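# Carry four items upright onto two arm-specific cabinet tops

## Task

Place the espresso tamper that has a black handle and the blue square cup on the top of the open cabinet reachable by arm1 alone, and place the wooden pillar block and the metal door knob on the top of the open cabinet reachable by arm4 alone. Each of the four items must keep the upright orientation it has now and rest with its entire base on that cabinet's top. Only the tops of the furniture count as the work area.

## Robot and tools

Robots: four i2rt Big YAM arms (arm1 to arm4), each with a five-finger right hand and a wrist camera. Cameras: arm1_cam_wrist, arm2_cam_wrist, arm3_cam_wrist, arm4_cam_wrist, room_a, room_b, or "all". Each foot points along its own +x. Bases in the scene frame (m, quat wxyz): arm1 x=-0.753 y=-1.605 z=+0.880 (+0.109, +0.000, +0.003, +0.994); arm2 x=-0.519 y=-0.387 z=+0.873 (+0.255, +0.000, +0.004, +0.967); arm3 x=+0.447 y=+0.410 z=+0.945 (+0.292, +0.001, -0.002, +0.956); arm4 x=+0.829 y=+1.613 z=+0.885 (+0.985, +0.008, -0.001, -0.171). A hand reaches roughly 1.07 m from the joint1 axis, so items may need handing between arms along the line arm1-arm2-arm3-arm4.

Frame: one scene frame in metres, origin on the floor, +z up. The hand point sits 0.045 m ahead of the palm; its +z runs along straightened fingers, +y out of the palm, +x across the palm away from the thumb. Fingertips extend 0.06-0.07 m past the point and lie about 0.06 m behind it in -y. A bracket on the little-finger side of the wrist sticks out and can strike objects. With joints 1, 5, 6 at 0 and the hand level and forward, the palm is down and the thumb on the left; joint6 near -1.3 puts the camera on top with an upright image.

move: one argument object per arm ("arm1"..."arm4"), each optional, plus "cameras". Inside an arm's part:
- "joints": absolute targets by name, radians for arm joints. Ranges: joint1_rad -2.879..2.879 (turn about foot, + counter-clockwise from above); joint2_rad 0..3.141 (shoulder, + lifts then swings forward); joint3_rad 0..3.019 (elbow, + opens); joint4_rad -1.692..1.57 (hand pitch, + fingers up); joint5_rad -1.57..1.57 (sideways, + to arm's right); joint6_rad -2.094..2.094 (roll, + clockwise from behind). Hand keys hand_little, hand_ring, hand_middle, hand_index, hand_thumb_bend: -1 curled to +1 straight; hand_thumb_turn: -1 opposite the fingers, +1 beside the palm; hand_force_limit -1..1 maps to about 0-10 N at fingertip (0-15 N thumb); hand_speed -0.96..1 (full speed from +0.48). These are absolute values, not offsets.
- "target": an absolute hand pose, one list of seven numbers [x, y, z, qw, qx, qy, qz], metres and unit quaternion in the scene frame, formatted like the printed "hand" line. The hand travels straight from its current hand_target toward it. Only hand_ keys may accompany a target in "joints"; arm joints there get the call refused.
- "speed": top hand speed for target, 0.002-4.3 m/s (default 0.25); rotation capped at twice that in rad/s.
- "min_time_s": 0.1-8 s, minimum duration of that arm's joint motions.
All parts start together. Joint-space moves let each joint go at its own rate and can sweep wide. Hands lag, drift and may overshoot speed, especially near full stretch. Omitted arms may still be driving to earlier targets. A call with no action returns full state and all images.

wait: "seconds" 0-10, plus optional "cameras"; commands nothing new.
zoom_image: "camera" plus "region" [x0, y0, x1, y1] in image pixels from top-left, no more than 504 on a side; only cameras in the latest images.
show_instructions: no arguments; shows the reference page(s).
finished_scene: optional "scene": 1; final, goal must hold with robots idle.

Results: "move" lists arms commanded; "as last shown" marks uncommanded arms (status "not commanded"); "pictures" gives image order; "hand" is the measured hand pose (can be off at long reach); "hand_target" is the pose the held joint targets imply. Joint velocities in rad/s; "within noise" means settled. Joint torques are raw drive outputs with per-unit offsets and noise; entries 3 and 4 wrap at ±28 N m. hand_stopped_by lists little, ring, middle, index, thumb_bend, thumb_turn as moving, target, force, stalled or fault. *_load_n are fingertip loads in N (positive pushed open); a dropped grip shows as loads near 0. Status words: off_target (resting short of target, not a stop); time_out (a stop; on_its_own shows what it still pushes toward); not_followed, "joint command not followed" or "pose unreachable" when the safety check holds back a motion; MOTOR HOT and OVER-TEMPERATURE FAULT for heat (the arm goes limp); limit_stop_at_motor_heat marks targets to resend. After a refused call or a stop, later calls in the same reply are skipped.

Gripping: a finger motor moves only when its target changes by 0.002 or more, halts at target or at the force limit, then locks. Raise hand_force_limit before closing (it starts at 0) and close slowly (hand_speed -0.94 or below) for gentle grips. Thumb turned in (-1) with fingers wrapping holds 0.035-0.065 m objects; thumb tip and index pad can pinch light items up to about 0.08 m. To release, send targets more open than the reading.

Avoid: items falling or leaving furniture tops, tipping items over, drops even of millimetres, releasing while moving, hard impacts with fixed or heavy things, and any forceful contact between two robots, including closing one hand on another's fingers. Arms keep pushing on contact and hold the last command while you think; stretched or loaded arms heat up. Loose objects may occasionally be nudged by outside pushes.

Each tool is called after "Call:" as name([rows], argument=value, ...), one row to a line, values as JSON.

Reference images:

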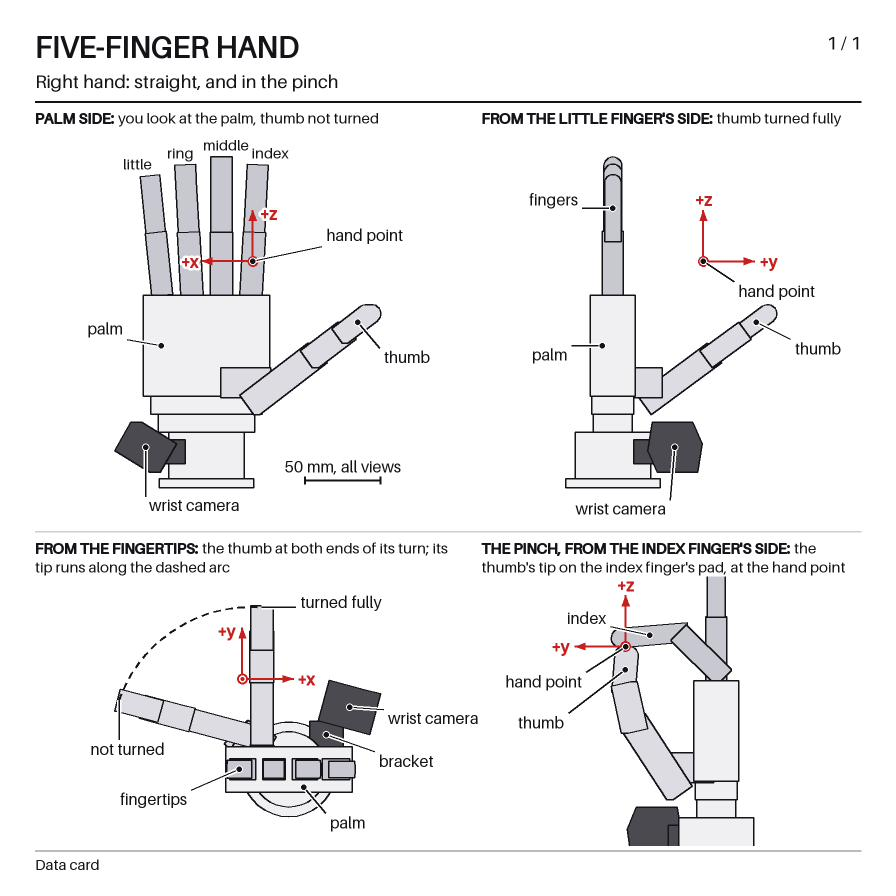

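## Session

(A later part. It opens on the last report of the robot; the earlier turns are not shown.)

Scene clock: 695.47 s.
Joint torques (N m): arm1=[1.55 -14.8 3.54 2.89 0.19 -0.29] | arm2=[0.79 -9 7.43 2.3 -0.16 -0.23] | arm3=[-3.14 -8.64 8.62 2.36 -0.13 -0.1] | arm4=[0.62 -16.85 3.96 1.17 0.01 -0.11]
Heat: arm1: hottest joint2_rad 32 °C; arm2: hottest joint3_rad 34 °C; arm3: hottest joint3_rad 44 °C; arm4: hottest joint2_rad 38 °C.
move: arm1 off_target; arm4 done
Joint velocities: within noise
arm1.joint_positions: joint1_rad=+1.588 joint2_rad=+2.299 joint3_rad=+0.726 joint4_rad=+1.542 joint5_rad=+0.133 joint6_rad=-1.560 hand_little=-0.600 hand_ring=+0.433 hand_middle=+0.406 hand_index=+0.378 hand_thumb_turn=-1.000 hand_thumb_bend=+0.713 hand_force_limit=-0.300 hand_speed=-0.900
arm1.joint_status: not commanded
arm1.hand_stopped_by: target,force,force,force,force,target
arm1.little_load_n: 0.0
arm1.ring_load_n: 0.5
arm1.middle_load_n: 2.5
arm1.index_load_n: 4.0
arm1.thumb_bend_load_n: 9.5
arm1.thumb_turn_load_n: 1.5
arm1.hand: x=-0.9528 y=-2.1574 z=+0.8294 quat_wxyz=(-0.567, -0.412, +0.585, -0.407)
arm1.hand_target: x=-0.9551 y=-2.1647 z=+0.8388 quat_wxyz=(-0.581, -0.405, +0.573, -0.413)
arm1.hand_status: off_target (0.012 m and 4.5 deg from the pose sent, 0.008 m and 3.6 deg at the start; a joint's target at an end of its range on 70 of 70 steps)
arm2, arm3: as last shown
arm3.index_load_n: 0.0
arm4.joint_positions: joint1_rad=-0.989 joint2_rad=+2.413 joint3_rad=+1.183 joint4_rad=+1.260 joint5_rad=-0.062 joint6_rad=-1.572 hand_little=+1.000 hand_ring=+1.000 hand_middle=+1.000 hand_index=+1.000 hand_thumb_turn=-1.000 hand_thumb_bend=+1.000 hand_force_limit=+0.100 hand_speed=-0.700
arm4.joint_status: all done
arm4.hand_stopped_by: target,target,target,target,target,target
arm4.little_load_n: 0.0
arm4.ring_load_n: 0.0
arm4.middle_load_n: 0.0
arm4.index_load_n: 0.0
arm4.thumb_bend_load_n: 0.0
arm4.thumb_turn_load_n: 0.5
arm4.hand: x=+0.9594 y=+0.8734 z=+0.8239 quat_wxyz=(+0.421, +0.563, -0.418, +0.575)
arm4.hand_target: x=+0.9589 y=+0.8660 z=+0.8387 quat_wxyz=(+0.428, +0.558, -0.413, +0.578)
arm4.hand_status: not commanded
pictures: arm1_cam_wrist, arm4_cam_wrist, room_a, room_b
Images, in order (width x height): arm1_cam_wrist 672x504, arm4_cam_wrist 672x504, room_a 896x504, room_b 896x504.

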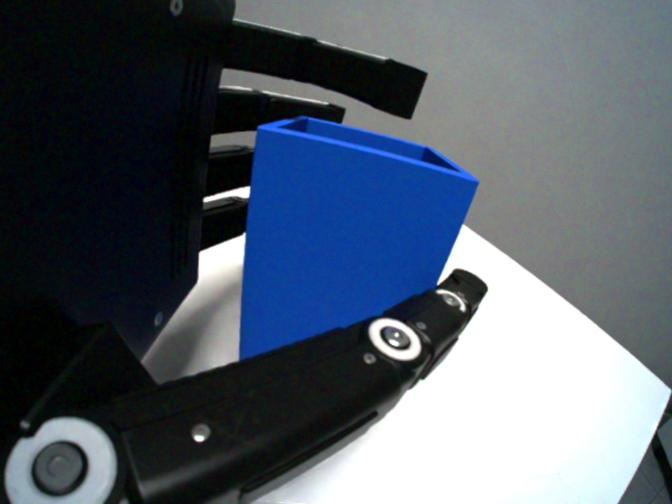

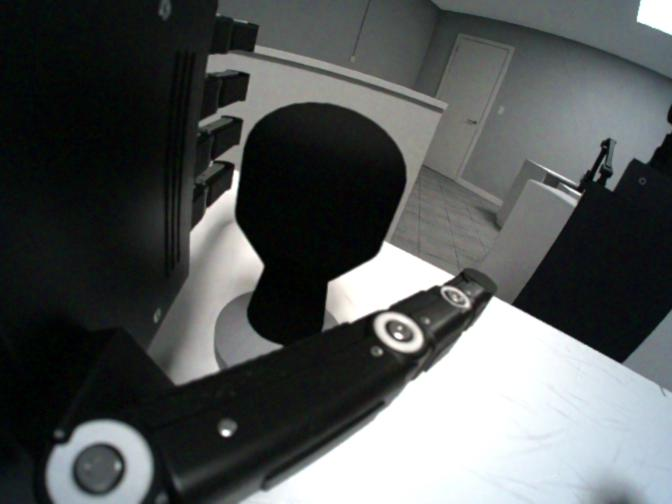

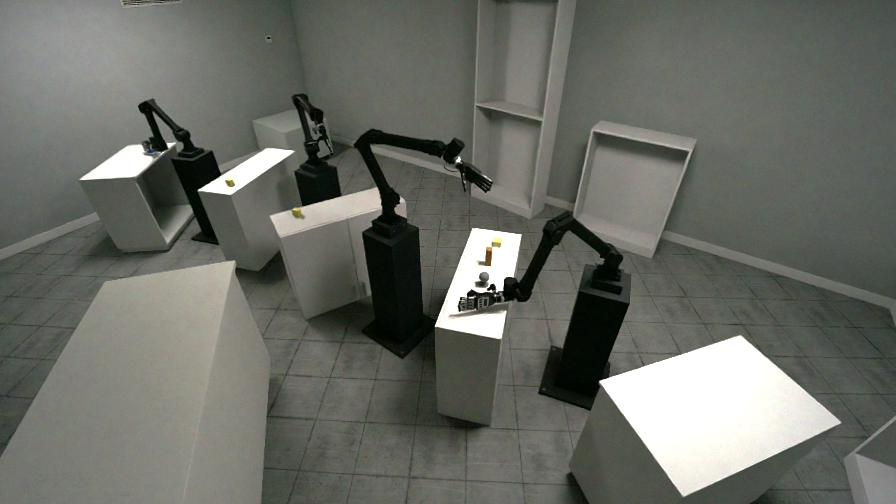

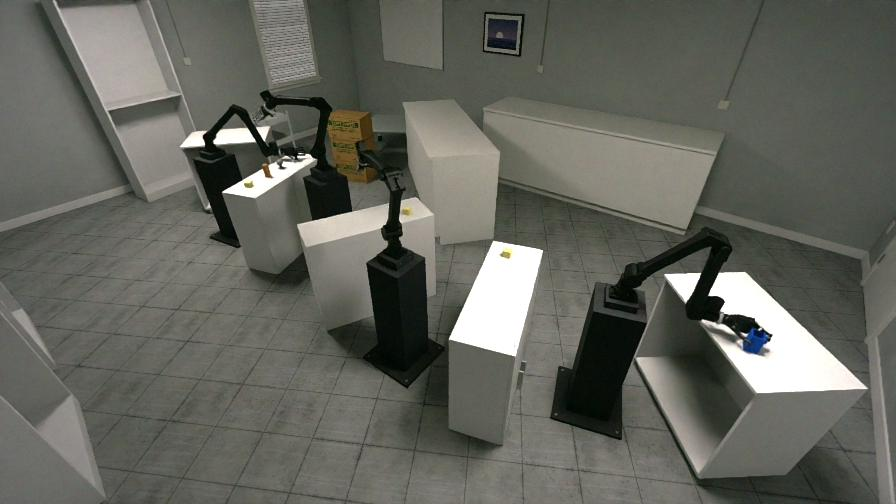

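Call:
move(arm1={"target":[-0.955,-2.165,0.827,0.5906,0.3997,-0.5604,0.4213],"speed":0.05}, arm4={"target":[0.930,0.967,0.845,0.4279,0.5584,-0.4132,0.5783],"speed":0.08}, cameras=["arm4_cam_wrist","room_a","room_b","arm1_cam_wrist"])

Call:
zoom_image(camera="room_b", region=[700, 260, 820, 360])

Call:
zoom_image(camera="room_a", region=[430, 240, 530, 320])

Scene clock: 710.17 s.
Joint torques (N m): arm1=[0.91 -13.86 3.36 2.5 0.17 -0.27] | arm2=[0.79 -8.94 7.43 2.29 -0.16 -0.23] | arm3=[-2.37 -8.41 8.64 2.22 -0.13 -0.1] | arm4=[0.15 -15.03 1.58 2.3 -0.15 -0.09]
Heat: arm1: hottest joint2_rad 33 °C; arm2: hottest joint3_rad 34 °C; arm3: hottest joint3_rad 44 °C; arm4: hottest joint2_rad 38 °C.
move: arm1 off_target; arm4 off_target
Joint velocities: within noise
arm1.joint_positions: joint1_rad=+1.588 joint2_rad=+2.313 joint3_rad=+0.743 joint4_rad=+1.552 joint5_rad=+0.136 joint6_rad=-1.560 hand_little=-0.600 hand_ring=+0.433 hand_middle=+0.406 hand_index=+0.378 hand_thumb_turn=-1.000 hand_thumb_bend=+0.713 hand_force_limit=-0.300 hand_speed=-0.900
arm1.joint_status: not commanded
arm1.hand_stopped_by: target,force,force,force,force,target
arm1.little_load_n: 0.0
arm1.ring_load_n: 0.5
arm1.middle_load_n: 2.5
arm1.index_load_n: 4.0
arm1.thumb_bend_load_n: 10.0
arm1.thumb_turn_load_n: 1.0
arm1.hand: x=-0.9543 y=-2.1619 z=+0.8288 quat_wxyz=(-0.571, -0.408, +0.582, -0.410)
arm1.hand_target: x=-0.9553 y=-2.1653 z=+0.8275 quat_wxyz=(-0.578, -0.406, +0.577, -0.410)
arm1.hand_status: off_target (0.004 m and 3.7 deg from the pose sent, 0.008 m and 4.5 deg at the start; a joint's target at an end of its range on 55 of 55 steps)
arm2, arm3: as last shown
arm3.thumb_turn_load_n: 0.5
arm4.joint_positions: joint1_rad=-0.994 joint2_rad=+2.331 joint3_rad=+0.875 joint4_rad=+1.458 joint5_rad=-0.066 joint6_rad=-1.572 hand_little=+1.000 hand_ring=+1.000 hand_middle=+1.000 hand_index=+1.000 hand_thumb_turn=-1.000 hand_thumb_bend=+1.000 hand_force_limit=+0.100 hand_speed=-0.700
arm4.joint_status: not commanded
arm4.hand_stopped_by: target,target,target,target,target,target
arm4.little_load_n: 0.0
arm4.ring_load_n: 0.0
arm4.middle_load_n: 0.0
arm4.index_load_n: 0.0
arm4.thumb_bend_load_n: 0.0
arm4.thumb_turn_load_n: 0.5
arm4.hand: x=+0.9332 y=+0.9723 z=+0.8248 quat_wxyz=(+0.415, +0.570, -0.424, +0.568)
arm4.hand_target: x=+0.9303 y=+0.9668 z=+0.8461 quat_wxyz=(+0.428, +0.558, -0.413, +0.578)
arm4.hand_status: off_target (0.021 m and 2.6 deg from the pose sent, 0.100 m and 1.1 deg at the start)
pictures: arm1_cam_wrist, arm4_cam_wrist, room_a, room_b
Images, in order (width x height): arm1_cam_wrist 672x504, arm4_cam_wrist 672x504, room_a 896x504, room_b 896x504.

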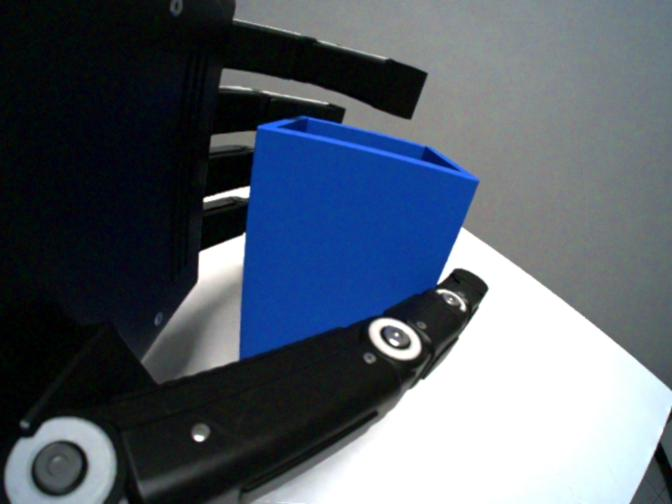

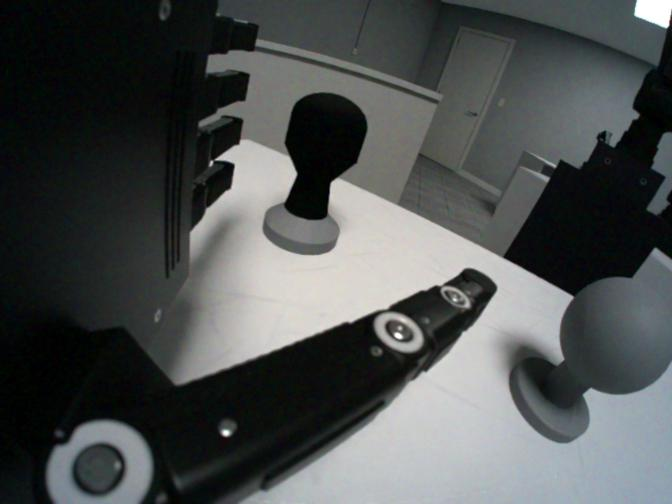

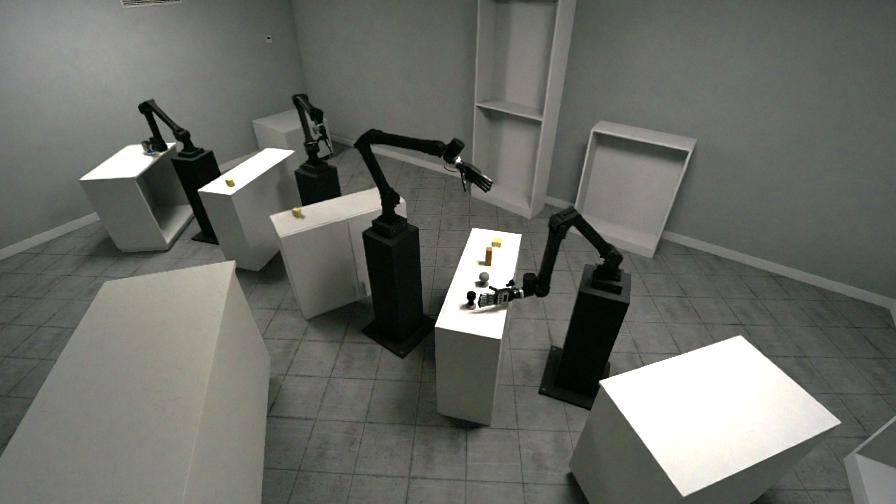

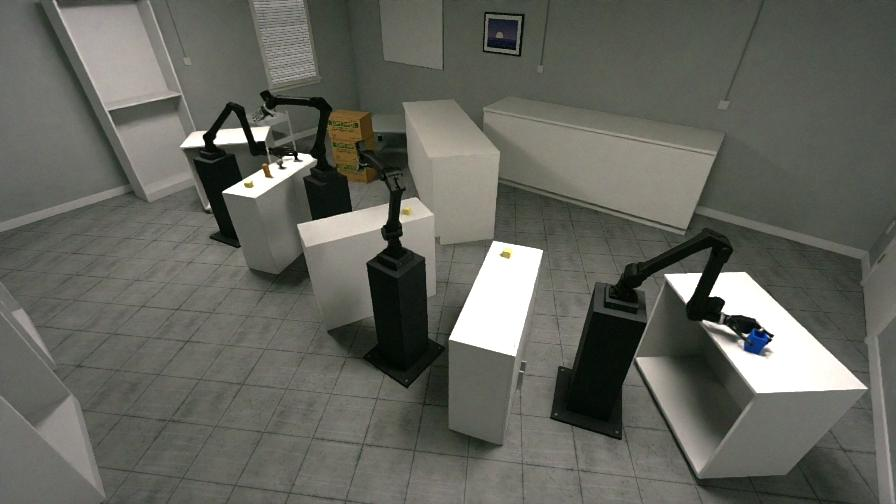

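Scaled by 4.200 from the camera's image (finer frame: 1280x720).

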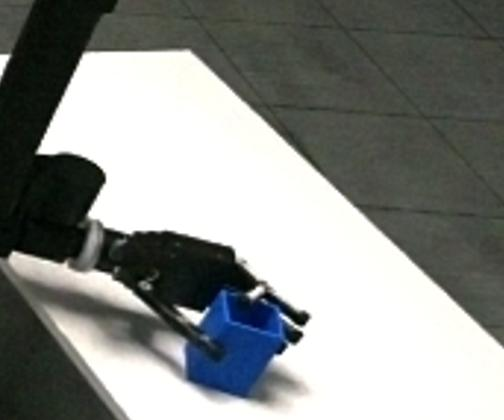

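Scaled by 5.040 from the camera's image (finer frame: 1280x720).

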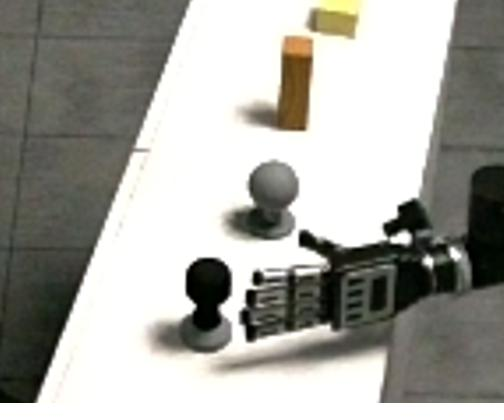

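Call:
move(arm1={"joints":{"hand_speed":-0.7,"hand_index":1,"hand_middle":1,"hand_ring":1,"hand_little":1,"hand_thumb_bend":1}}, arm4={"target":[0.90,1.06,0.98,0.4279,0.5584,-0.4132,0.5783],"speed":0.15}, arm3={"joints":{"joint1_rad":-1.72},"min_time_s":2.5}, cameras=["arm4_cam_wrist","arm3_cam_wrist","arm1_cam_wrist"])

Call:
zoom_image(camera="arm1_cam_wrist", region=[170, 90, 520, 440])

Scene clock: 733.50 s.
Joint torques (N m): arm1=[1.2 -13.92 3.23 2.54 0.19 -0.26] | arm2=[0.79 -9 7.43 2.29 -0.17 -0.23] | arm3=[-2.37 -8.35 8.57 2.24 -0.08 -0.1] | arm4=[0.21 -9.7 2.82 1.16 -0.16 -0.06]
Heat: arm1: hottest joint2_rad 33 °C; arm2: hottest joint3_rad 34 °C; arm3: hottest joint3_rad 44 °C; arm4: hottest joint2_rad 37 °C.
move: arm1 done; arm3 done; arm4 done
Joint velocities: within noise
arm1.joint_positions: joint1_rad=+1.588 joint2_rad=+2.317 joint3_rad=+0.743 joint4_rad=+1.552 joint5_rad=+0.142 joint6_rad=-1.560 hand_little=+1.000 hand_ring=+1.000 hand_middle=+1.000 hand_index=+1.000 hand_thumb_turn=-1.000 hand_thumb_bend=+1.000 hand_force_limit=-0.300 hand_speed=-0.700
arm1.joint_status: all done
arm1.hand_stopped_by: target,target,target,target,target,target
arm1.little_load_n: 0.0
arm1.ring_load_n: 0.0
arm1.middle_load_n: 0.0
arm1.index_load_n: 0.0
arm1.thumb_bend_load_n: 0.0
arm1.thumb_turn_load_n: 0.0
arm1.hand: x=-0.9551 y=-2.1603 z=+0.8262 quat_wxyz=(-0.571, -0.408, +0.585, -0.407)
arm1.hand_target: x=-0.9563 y=-2.1647 z=+0.8279 quat_wxyz=(-0.579, -0.404, +0.578, -0.409)
arm1.hand_status: not commanded
arm2: as last shown
arm3.joint_positions: joint1_rad=-1.716 joint2_rad=+1.179 joint3_rad=+1.125 joint4_rad=-0.500 joint5_rad=+0.010 joint6_rad=-1.292 hand_little=+1.000 hand_ring=+1.000 hand_middle=+1.000 hand_index=+1.000 hand_thumb_turn=-1.000 hand_thumb_bend=+1.000 hand_force_limit=+0.000 hand_speed=+0.200
arm3.joint_status: all done
arm3.hand_stopped_by: target,target,target,target,target,target
arm3.little_load_n: 0.0
arm3.ring_load_n: 0.0
arm3.middle_load_n: 0.0
arm3.index_load_n: 0.0
arm3.thumb_bend_load_n: 0.0
arm3.thumb_turn_load_n: 0.5
arm3.hand: x=+0.8394 y=+0.7619 z=+1.2508 quat_wxyz=(-0.255, +0.841, +0.235, +0.416)
arm3.hand_target: x=+0.8444 y=+0.7645 z=+1.2552 quat_wxyz=(-0.257, +0.836, +0.237, +0.424)
arm3.hand_status: not commanded
arm4.joint_positions: joint1_rad=-1.014 joint2_rad=+1.792 joint3_rad=+0.511 joint4_rad=+1.332 joint5_rad=-0.088 joint6_rad=-1.572 hand_little=+1.000 hand_ring=+1.000 hand_middle=+1.000 hand_index=+1.000 hand_thumb_turn=-1.000 hand_thumb_bend=+1.000 hand_force_limit=+0.100 hand_speed=-0.700
arm4.joint_status: not commanded
arm4.hand_stopped_by: target,target,target,target,target,target
arm4.little_load_n: 0.0
arm4.ring_load_n: 0.0
arm4.middle_load_n: 0.0
arm4.index_load_n: 0.0
arm4.thumb_bend_load_n: 0.0
arm4.thumb_turn_load_n: 0.5
arm4.hand: x=+0.9040 y=+1.0600 z=+0.9795 quat_wxyz=(+0.426, +0.558, -0.412, +0.581)
arm4.hand_target: x=+0.9009 y=+1.0594 z=+0.9800 quat_wxyz=(+0.427, +0.559, -0.413, +0.579)
arm4.hand_status: done (0.004 m and 0.4 deg from the pose sent, 0.181 m and 2.6 deg at the start)
pictures: arm1_cam_wrist, arm3_cam_wrist, arm4_cam_wrist
Images, in order (width x height): arm1_cam_wrist 672x504, arm3_cam_wrist 672x504, arm4_cam_wrist 672x504.

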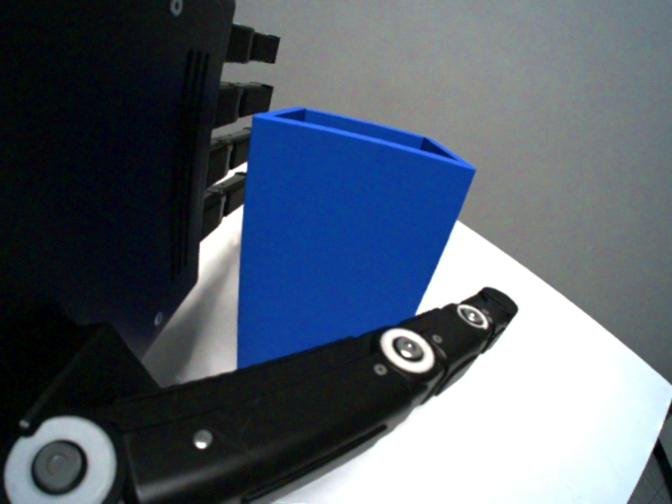

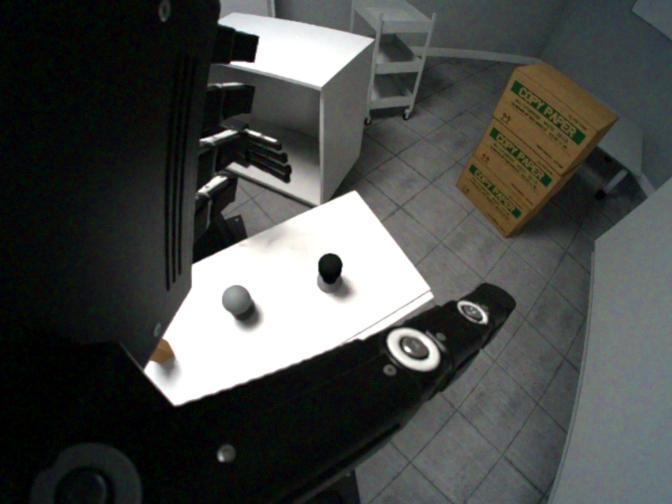

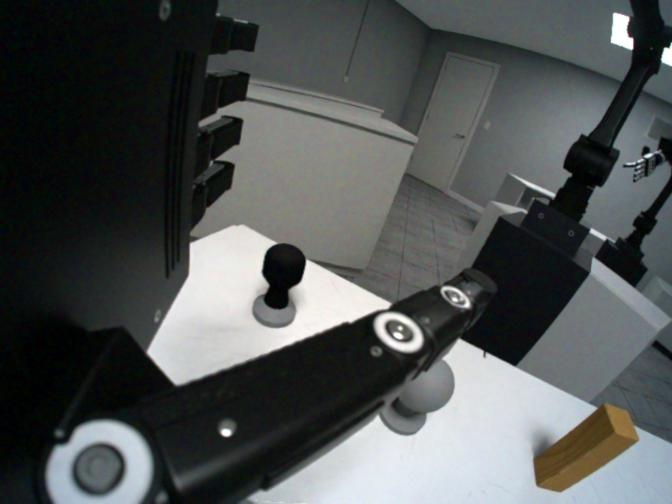

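Scaled by 1.440 from the camera's image (finer frame: 960x720).

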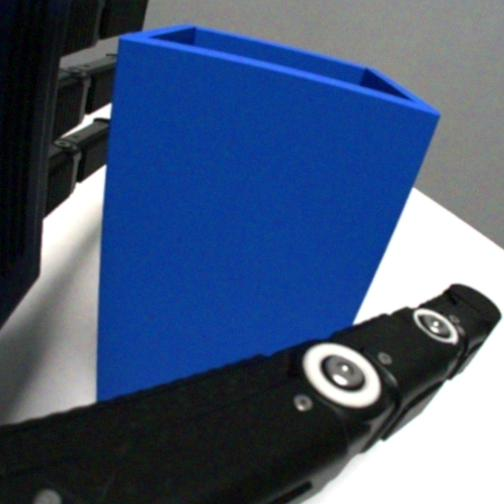

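Call:
move(arm1={"target":[-0.957,-2.155,0.97,0.5757,0.4106,-0.5757,0.4106],"speed":0.1}, arm3={"target":[0.876,0.793,0.94,-0.2836,0.6477,0.2836,0.6477],"speed":0.2}, arm4={"target":[0.639,1.15,0.95,0.561,0.4305,-0.561,0.4305],"speed":0.2}, cameras=["arm4_cam_wrist","arm3_cam_wrist","arm1_cam_wrist","room_a","room_b"])

Scene clock: 758.50 s.
Joint torques (N m): arm1=[0.44 -13.74 4.14 1.37 -0.05 -0.33] | arm2=[0.73 -9 7.42 2.3 -0.16 -0.23] | arm3=[-1.96 -14.27 2.56 2.47 -0.17 -0.14] | arm4=[0.67 -7.65 1.7 2.32 -0.11 0.07]
Heat: arm1: hottest joint2_rad 33 °C; arm2: hottest joint3_rad 34 °C; arm3: hottest joint3_rad 44 °C; arm4: hottest joint2_rad 35 °C.
move: arm1 done; arm3 off_target; arm4 done
Joint velocities: within noise
arm1.joint_positions: joint1_rad=+1.588 joint2_rad=+1.859 joint3_rad=+0.637 joint4_rad=+1.221 joint5_rad=+0.124 joint6_rad=-1.560 hand_little=+1.000 hand_ring=+1.000 hand_middle=+1.000 hand_index=+1.000 hand_thumb_turn=-1.000 hand_thumb_bend=+1.000 hand_force_limit=-0.300 hand_speed=-0.700
arm1.joint_status: not commanded
arm1.hand_stopped_by: target,target,target,target,target,target
arm1.little_load_n: 0.0
arm1.ring_load_n: 0.0
arm1.middle_load_n: 0.0
arm1.index_load_n: 0.0
arm1.thumb_bend_load_n: 0.0
arm1.thumb_turn_load_n: 0.0
arm1.hand: x=-0.9518 y=-2.1602 z=+0.9668 quat_wxyz=(-0.573, -0.408, +0.576, -0.417)
arm1.hand_target: x=-0.9575 y=-2.1561 z=+0.9694 quat_wxyz=(-0.576, -0.410, +0.576, -0.410)
arm1.hand_status: done (0.008 m and 0.9 deg from the pose sent, 0.144 m and 1.3 deg at the start)
arm2: as last shown
arm2.ring_load_n: -0.5
arm3.joint_positions: joint1_rad=-1.713 joint2_rad=+2.165 joint3_rad=+0.608 joint4_rad=+1.513 joint5_rad=+0.018 joint6_rad=-1.562 hand_little=+1.000 hand_ring=+1.000 hand_middle=+1.000 hand_index=+1.000 hand_thumb_turn=-1.000 hand_thumb_bend=+1.000 hand_force_limit=+0.000 hand_speed=+0.200
arm3.joint_status: not commanded
arm3.hand_stopped_by: target,target,target,target,target,target
arm3.little_load_n: -0.5
arm3.ring_load_n: 0.0
arm3.middle_load_n: 0.5
arm3.index_load_n: 0.0
arm3.thumb_bend_load_n: 0.0
arm3.thumb_turn_load_n: 0.5
arm3.hand: x=+0.8709 y=+0.7830 z=+0.9260 quat_wxyz=(-0.279, +0.664, +0.283, +0.633)
arm3.hand_target: x=+0.8747 y=+0.7900 z=+0.9415 quat_wxyz=(-0.284, +0.648, +0.282, +0.648)
arm3.hand_status: off_target (0.018 m and 2.6 deg from the pose sent, 0.315 m and 35.3 deg at the start)
arm4.joint_positions: joint1_rad=-1.497 joint2_rad=+1.815 joint3_rad=+0.359 joint4_rad=+1.452 joint5_rad=-0.005 joint6_rad=-1.572 hand_little=+1.000 hand_ring=+1.000 hand_middle=+1.000 hand_index=+1.000 hand_thumb_turn=-1.000 hand_thumb_bend=+1.000 hand_force_limit=+0.100 hand_speed=-0.700
arm4.joint_status: not commanded
arm4.hand_stopped_by: target,target,target,target,target,target
arm4.little_load_n: 0.0
arm4.ring_load_n: 0.0
arm4.middle_load_n: 0.0
arm4.index_load_n: 0.0
arm4.thumb_bend_load_n: 0.0
arm4.thumb_turn_load_n: 0.0
arm4.hand: x=+0.6405 y=+1.1535 z=+0.9475 quat_wxyz=(+0.556, +0.434, -0.567, +0.426)
arm4.hand_target: x=+0.6413 y=+1.1522 z=+0.9506 quat_wxyz=(+0.559, +0.428, -0.563, +0.433)
arm4.hand_status: done (0.005 m and 1.1 deg from the pose sent, 0.281 m and 32.4 deg at the start)
pictures: arm1_cam_wrist, arm3_cam_wrist, arm4_cam_wrist, room_a, room_b
Images, in order (width x height): arm1_cam_wrist 672x504, arm3_cam_wrist 672x504, arm4_cam_wrist 672x504, room_a 896x504, room_b 896x504.

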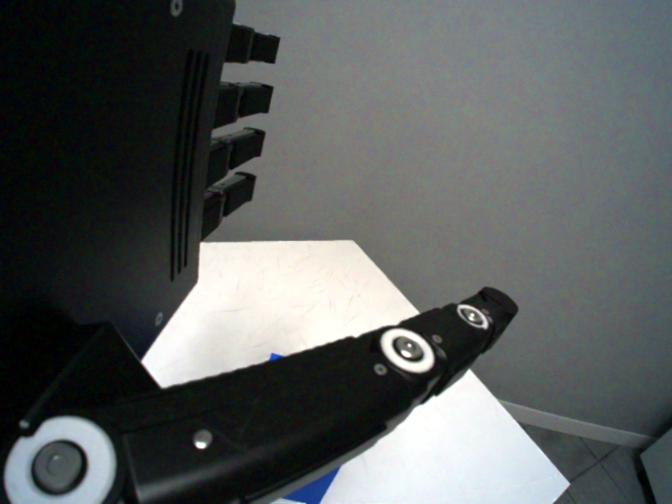

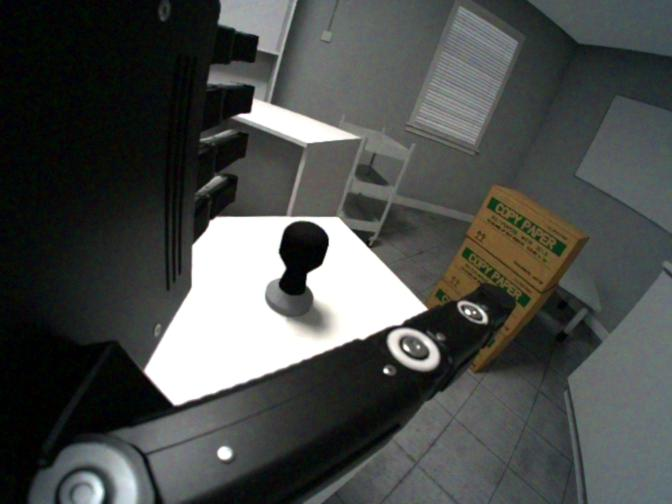

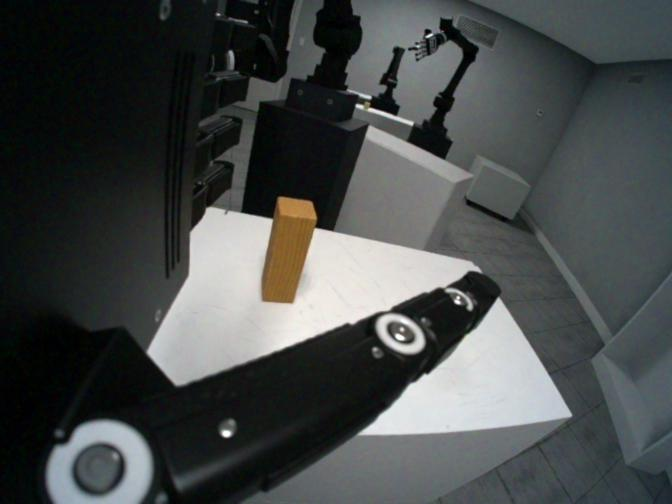

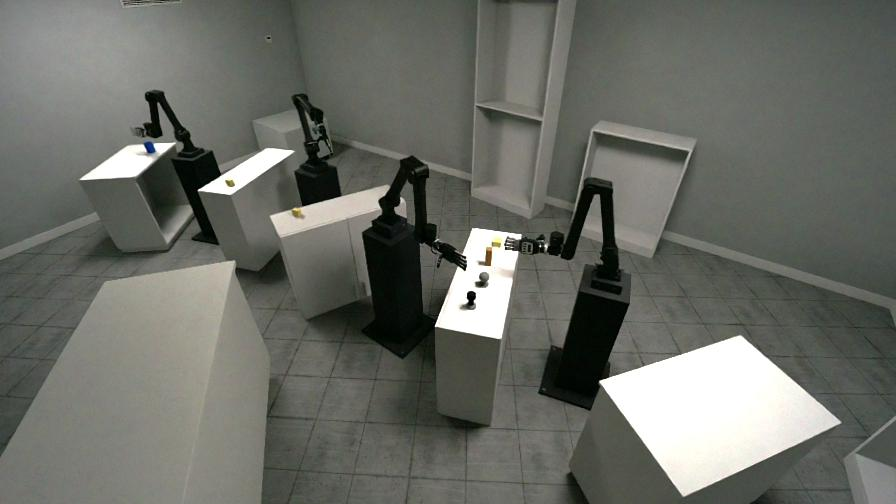

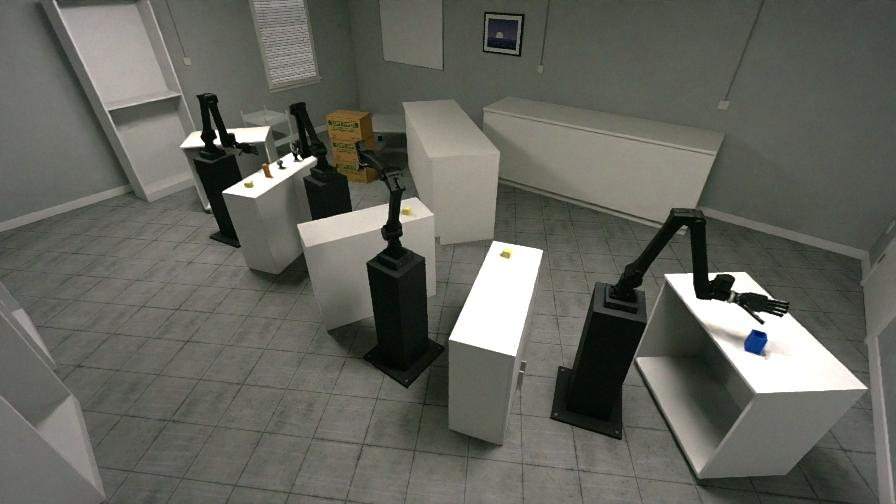

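Call:
zoom_image(camera="arm4_cam_wrist", region=[230, 180, 360, 320])

Scaled by 3.600 from the camera's image (finer frame: 960x720).

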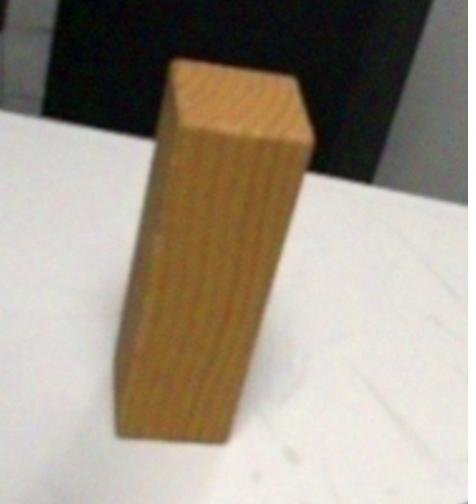

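Call:
move(arm1={"joints":{"joint1_rad":-1.5,"joint2_rad":1.6,"joint3_rad":0.8,"joint4_rad":0.7,"joint5_rad":0},"min_time_s":6}, arm3={"target":[0.925,0.854,0.87,-0.2885,0.6363,0.2786,0.6589],"speed":0.12}, arm4={"target":[0.604,1.0526,0.85,0.5131,0.4869,-0.4998,0.4998],"speed":0.12}, cameras=["arm4_cam_wrist","arm3_cam_wrist"])

Scene clock: 832.93 s.
Joint torques (N m): arm1=[1.73 -14.97 11.07 1.62 -0.06 -0.25] | arm2=[0.73 -9 7.43 2.3 -0.17 -0.23] | arm3=[-1.79 -15.68 3.06 2.04 0.17 -0.11] | arm4=[0.15 -11.63 1.61 2.26 -0.16 0.08]
Heat: arm1: hottest joint2_rad 33 °C; arm2: hottest joint3_rad 35 °C; arm3: hottest joint3_rad 37 °C; arm4: hottest joint2_rad 33 °C.
move: arm1 done; arm3 done; arm4 off_target
Joint velocities: within noise
arm1.joint_positions: joint1_rad=-1.503 joint2_rad=+1.621 joint3_rad=+0.755 joint4_rad=+0.712 joint5_rad=-0.007 joint6_rad=-1.560 hand_little=+1.000 hand_ring=+1.000 hand_middle=+1.000 hand_index=+1.000 hand_thumb_turn=-1.000 hand_thumb_bend=+1.000 hand_force_limit=-0.300 hand_speed=-0.700
arm1.joint_status: all done
arm1.hand_stopped_by: target,target,target,target,target,target
arm1.little_load_n: 0.0
arm1.ring_load_n: 0.0
arm1.middle_load_n: 0.0
arm1.index_load_n: 0.0
arm1.thumb_bend_load_n: 0.0
arm1.thumb_turn_load_n: 0.0
arm1.hand: x=-0.6015 y=-1.0027 z=+1.0187 quat_wxyz=(-0.427, +0.578, +0.495, +0.488)
arm1.hand_target: x=-0.6009 y=-0.9884 z=+1.0517 quat_wxyz=(-0.438, +0.561, +0.488, +0.505)
arm1.hand_status: not commanded
arm2.joint_positions: joint1_rad=-2.006 joint2_rad=+1.184 joint3_rad=+1.134 joint4_rad=-0.502 joint5_rad=+0.004 joint6_rad=-1.283 hand_little=+1.000 hand_ring=+1.000 hand_middle=+1.000 hand_index=+1.000 hand_thumb_turn=-1.000 hand_thumb_bend=+1.000 hand_force_limit=+0.000 hand_speed=+0.200
arm2.joint_status: not commanded
arm2.hand_stopped_by: target,target,target,target,target,target
arm2.little_load_n: 0.0
arm2.ring_load_n: 0.0
arm2.middle_load_n: 0.0
arm2.index_load_n: 0.0
arm2.thumb_bend_load_n: 0.0
arm2.thumb_turn_load_n: 0.5
arm2.hand: x=-0.0600 y=-0.1191 z=+1.1779 quat_wxyz=(-0.209, +0.862, +0.145, +0.438)
arm2.hand_target: x=-0.0555 y=-0.1196 z=+1.1815 quat_wxyz=(-0.209, +0.856, +0.150, +0.447)
arm2.hand_status: not commanded
arm3.joint_positions: joint1_rad=-1.710 joint2_rad=+2.420 joint3_rad=+0.919 joint4_rad=+1.522 joint5_rad=+0.018 joint6_rad=-1.565 hand_little=+1.000 hand_ring=+1.000 hand_middle=+1.000 hand_index=+1.000 hand_thumb_turn=-1.000 hand_thumb_bend=+1.000 hand_force_limit=+0.000 hand_speed=+0.200
arm3.joint_status: not commanded
arm3.hand_stopped_by: target,target,target,target,target,target
arm3.little_load_n: 0.0
arm3.ring_load_n: 0.0
arm3.middle_load_n: 0.0
arm3.index_load_n: 0.0
arm3.thumb_bend_load_n: 0.0
arm3.thumb_turn_load_n: 0.0
arm3.hand: x=+0.9264 y=+0.8475 z=+0.8683 quat_wxyz=(-0.288, +0.642, +0.276, +0.654)
arm3.hand_target: x=+0.9254 y=+0.8536 z=+0.8690 quat_wxyz=(-0.289, +0.636, +0.279, +0.659)
arm3.hand_status: done (0.007 m and 0.9 deg from the pose sent, 0.105 m and 4.5 deg at the start)
arm4.joint_positions: joint1_rad=-1.627 joint2_rad=+2.257 joint3_rad=+0.709 joint4_rad=+1.544 joint5_rad=-0.382 joint6_rad=-1.572 hand_little=+1.000 hand_ring=+1.000 hand_middle=+1.000 hand_index=+1.000 hand_thumb_turn=-1.000 hand_thumb_bend=+1.000 hand_force_limit=+0.100 hand_speed=-0.700
arm4.joint_status: not commanded
arm4.hand_stopped_by: target,target,target,target,target,target
arm4.little_load_n: 0.0
arm4.ring_load_n: 0.0
arm4.middle_load_n: 0.0
arm4.index_load_n: 0.0
arm4.thumb_bend_load_n: 0.0
arm4.thumb_turn_load_n: 0.0
arm4.hand: x=+0.6109 y=+1.0544 z=+0.8424 quat_wxyz=(+0.498, +0.499, -0.510, +0.492)
arm4.hand_target: x=+0.6069 y=+1.0515 z=+0.8499 quat_wxyz=(+0.507, +0.492, -0.503, +0.498)
arm4.hand_status: off_target (0.010 m and 2.6 deg from the pose sent, 0.145 m and 13.9 deg at the start; a joint's target at an end of its range on 85 of 101 steps)
pictures: arm3_cam_wrist, arm4_cam_wrist
Images, in order (width x height): arm3_cam_wrist 672x504, arm4_cam_wrist 672x504.

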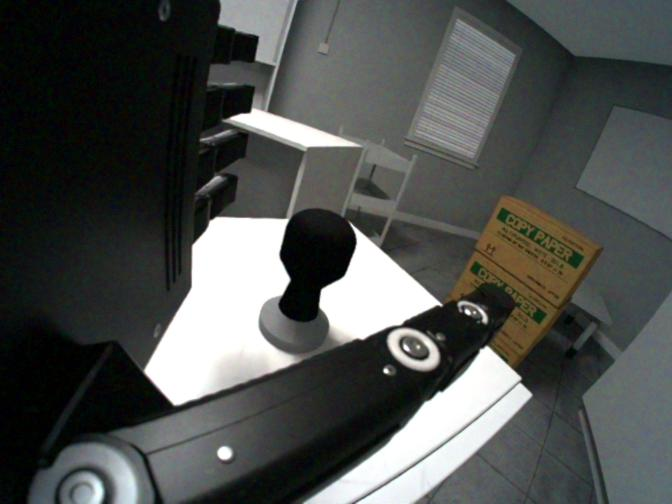

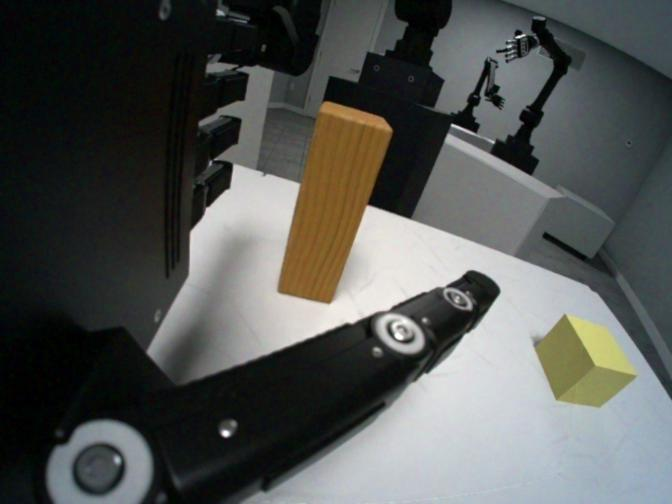

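Call:
zoom_image(camera="arm4_cam_wrist", region=[190, 80, 420, 320])

Call:
move(arm3={"target":[0.983,0.916,0.82,-0.2873,0.6392,0.2799,0.6561],"speed":0.08}, cameras=["arm3_cam_wrist","room_a"])

Call:
zoom_image(camera="room_a", region=[430, 230, 550, 320])

Scaled by 2.100 from the camera's image (finer frame: 960x720).

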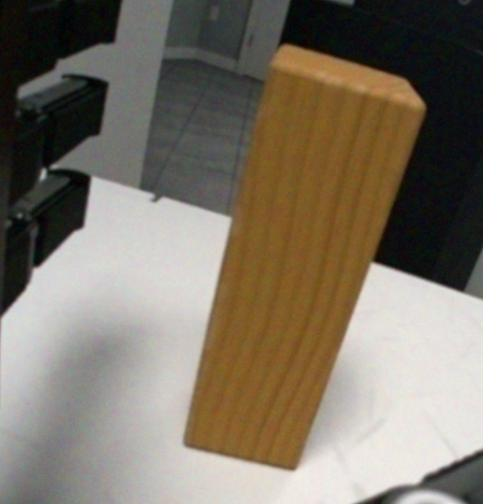

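Scene clock: 858.67 s.
Joint torques (N m): arm1=[1.61 -14.51 11.08 1.54 -0.05 -0.29] | arm2=[0.79 -9 7.43 2.3 -0.16 -0.23] | arm3=[-1.73 -18.08 4.31 1.48 -0.05 -0.11] | arm4=[0.09 -11.75 1.59 2.26 -0.16 0.09]
Heat: arm1: hottest joint2_rad 32 °C; arm2: hottest joint3_rad 35 °C; arm3: hottest joint3_rad 36 °C; arm4: hottest joint2_rad 32 °C.
move: arm3 done
Joint velocities: within noise
arm1, arm2, arm4: as last shown
arm2.thumb_turn_load_n: 0.0
arm3.joint_positions: joint1_rad=-1.710 joint2_rad=+2.580 joint3_rad=+1.228 joint4_rad=+1.379 joint5_rad=+0.018 joint6_rad=-1.565 hand_little=+1.000 hand_ring=+1.000 hand_middle=+1.000 hand_index=+1.000 hand_thumb_turn=-1.000 hand_thumb_bend=+1.000 hand_force_limit=+0.000 hand_speed=+0.200
arm3.joint_status: not commanded
arm3.hand_stopped_by: target,target,target,target,target,target
arm3.little_load_n: 0.0
arm3.ring_load_n: 0.0
arm3.middle_load_n: 0.5
arm3.index_load_n: 0.0
arm3.thumb_bend_load_n: 0.0
arm3.thumb_turn_load_n: 0.5
arm3.hand: x=+0.9823 y=+0.9100 z=+0.8235 quat_wxyz=(-0.289, +0.640, +0.275, +0.656)
arm3.hand_target: x=+0.9830 y=+0.9152 z=+0.8191 quat_wxyz=(-0.287, +0.639, +0.280, +0.656)
arm3.hand_status: done (0.007 m and 0.6 deg from the pose sent, 0.101 m and 0.6 deg at the start)
arm4.thumb_turn_load_n: 0.5
Images, in order (width x height): arm3_cam_wrist 672x504, room_a 896x504.

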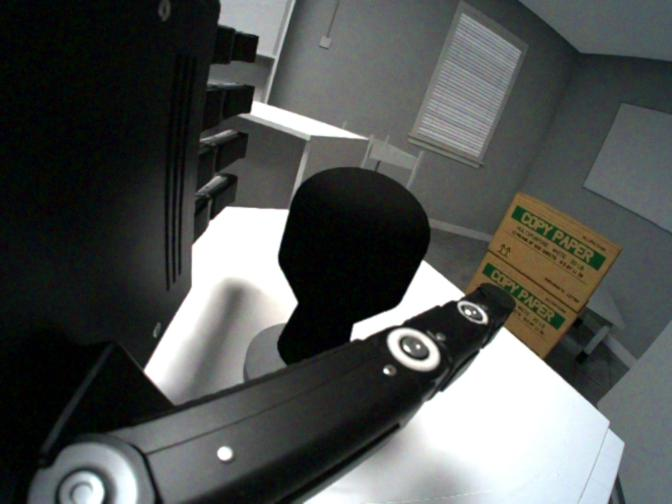

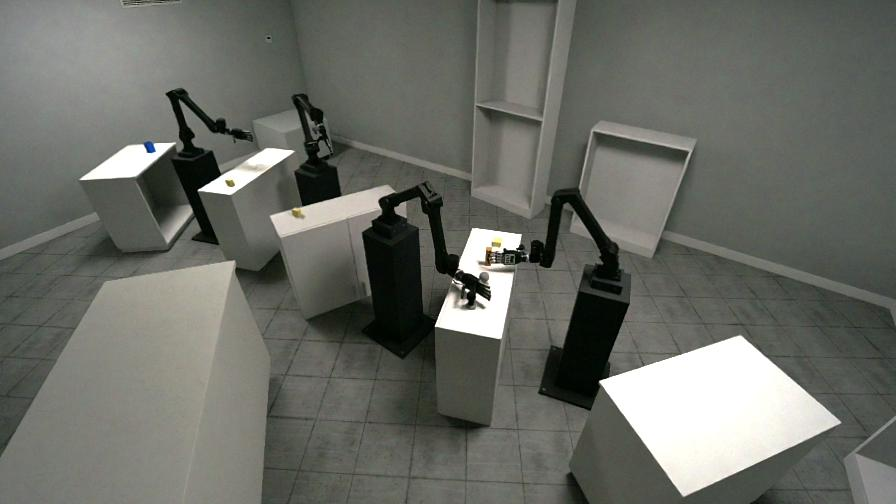

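Scaled by 4.200 from the camera's image (finer frame: 1280x720).

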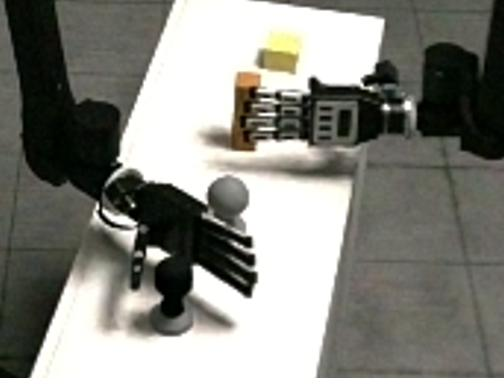

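Call:
move(arm3={"target":[0.993,0.918,0.806,-0.2873,0.6392,0.2799,0.6561],"speed":0.06}, arm4={"target":[0.592,0.965,0.83,0.5131,0.4869,-0.4998,0.4998],"speed":0.08}, cameras=["arm3_cam_wrist","arm4_cam_wrist","room_a"])

Call:
zoom_image(camera="room_a", region=[430, 230, 550, 320])

Scene clock: 874.33 s.
Joint torques (N m): arm1=[1.38 -14.04 11.12 1.4 -0.06 -0.27] | arm2=[0.73 -9 7.43 2.3 -0.16 -0.23] | arm3=[-2.9 -18.02 4.7 1.39 -0.15 -0.09] | arm4=[1.08 -13.27 3.14 1.13 0.05 0.08]
Heat: arm1: hottest joint3_rad 34 °C; arm2: hottest joint3_rad 35 °C; arm3: hottest joint3_rad 36 °C; arm4: hottest joint2_rad 32 °C.
move: arm3 done; arm4 done
Joint velocities: within noise
arm1, arm2: as last shown
arm3.joint_positions: joint1_rad=-1.710 joint2_rad=+2.618 joint3_rad=+1.274 joint4_rad=+1.371 joint5_rad=+0.010 joint6_rad=-1.565 hand_little=+1.000 hand_ring=+1.000 hand_middle=+1.000 hand_index=+1.000 hand_thumb_turn=-1.000 hand_thumb_bend=+1.000 hand_force_limit=+0.000 hand_speed=+0.200
arm3.joint_status: not commanded
arm3.hand_stopped_by: target,target,target,target,target,target
arm3.little_load_n: 0.0
arm3.ring_load_n: 0.0
arm3.middle_load_n: 0.0
arm3.index_load_n: 0.0
arm3.thumb_bend_load_n: 0.0
arm3.thumb_turn_load_n: 0.5
arm3.hand: x=+0.9869 y=+0.9174 z=+0.8104 quat_wxyz=(-0.292, +0.639, +0.277, +0.655)
arm3.hand_target: x=+0.9925 y=+0.9176 z=+0.8054 quat_wxyz=(-0.288, +0.639, +0.280, +0.656)
arm3.hand_status: done (0.008 m and 0.6 deg from the pose sent, 0.022 m and 0.6 deg at the start)
arm4.joint_positions: joint1_rad=-1.600 joint2_rad=+2.354 joint3_rad=+0.968 joint4_rad=+1.430 joint5_rad=-0.346 joint6_rad=-1.572 hand_little=+1.000 hand_ring=+1.000 hand_middle=+1.000 hand_index=+1.000 hand_thumb_turn=-1.000 hand_thumb_bend=+1.000 hand_force_limit=+0.100 hand_speed=-0.700
arm4.joint_status: not commanded
arm4.hand_stopped_by: target,target,target,target,target,target
arm4.little_load_n: 0.0
arm4.ring_load_n: 0.0
arm4.middle_load_n: 0.0
arm4.index_load_n: 0.0
arm4.thumb_bend_load_n: 0.0
arm4.thumb_turn_load_n: 0.0
arm4.hand: x=+0.5882 y=+0.9711 z=+0.8317 quat_wxyz=(+0.516, +0.489, -0.497, +0.497)
arm4.hand_target: x=+0.5903 y=+0.9657 z=+0.8287 quat_wxyz=(+0.512, +0.488, -0.499, +0.500)
arm4.hand_status: done (0.007 m and 0.7 deg from the pose sent, 0.092 m and 2.6 deg at the start)
Images, in order (width x height): arm3_cam_wrist 672x504, arm4_cam_wrist 672x504, room_a 896x504.

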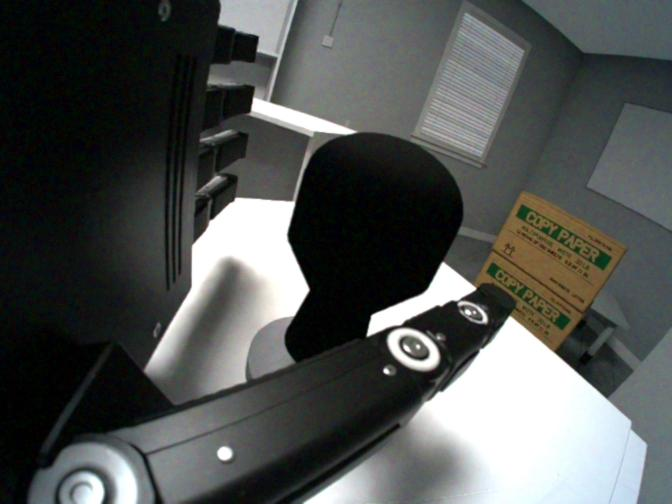

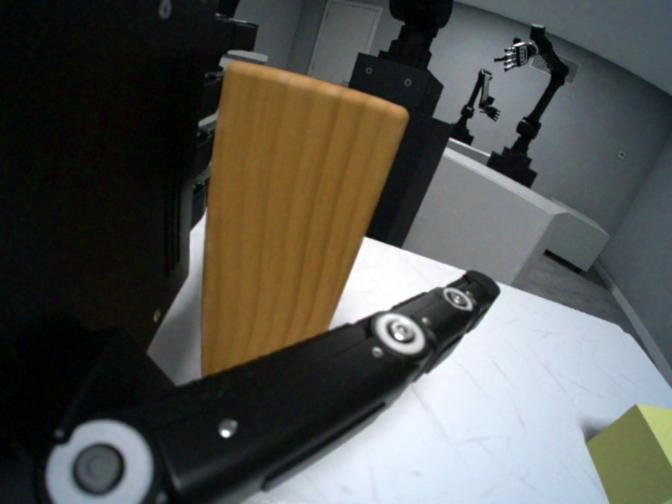

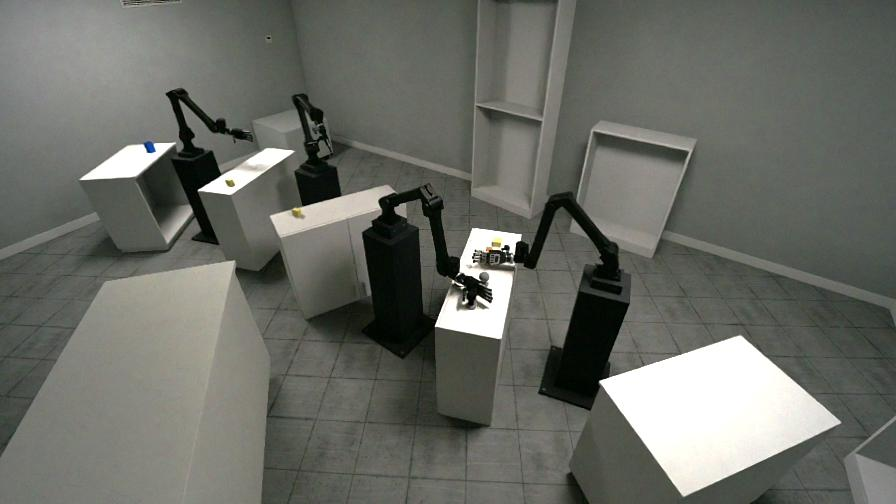

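Scaled by 4.200 from the camera's image (finer frame: 1280x720).

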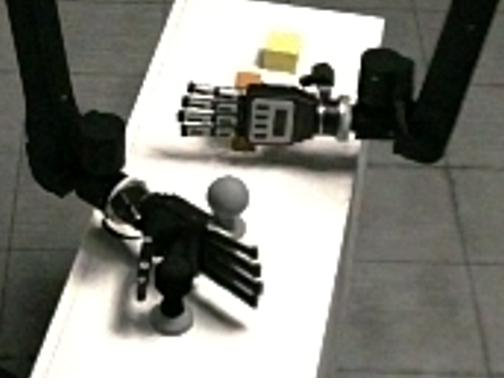

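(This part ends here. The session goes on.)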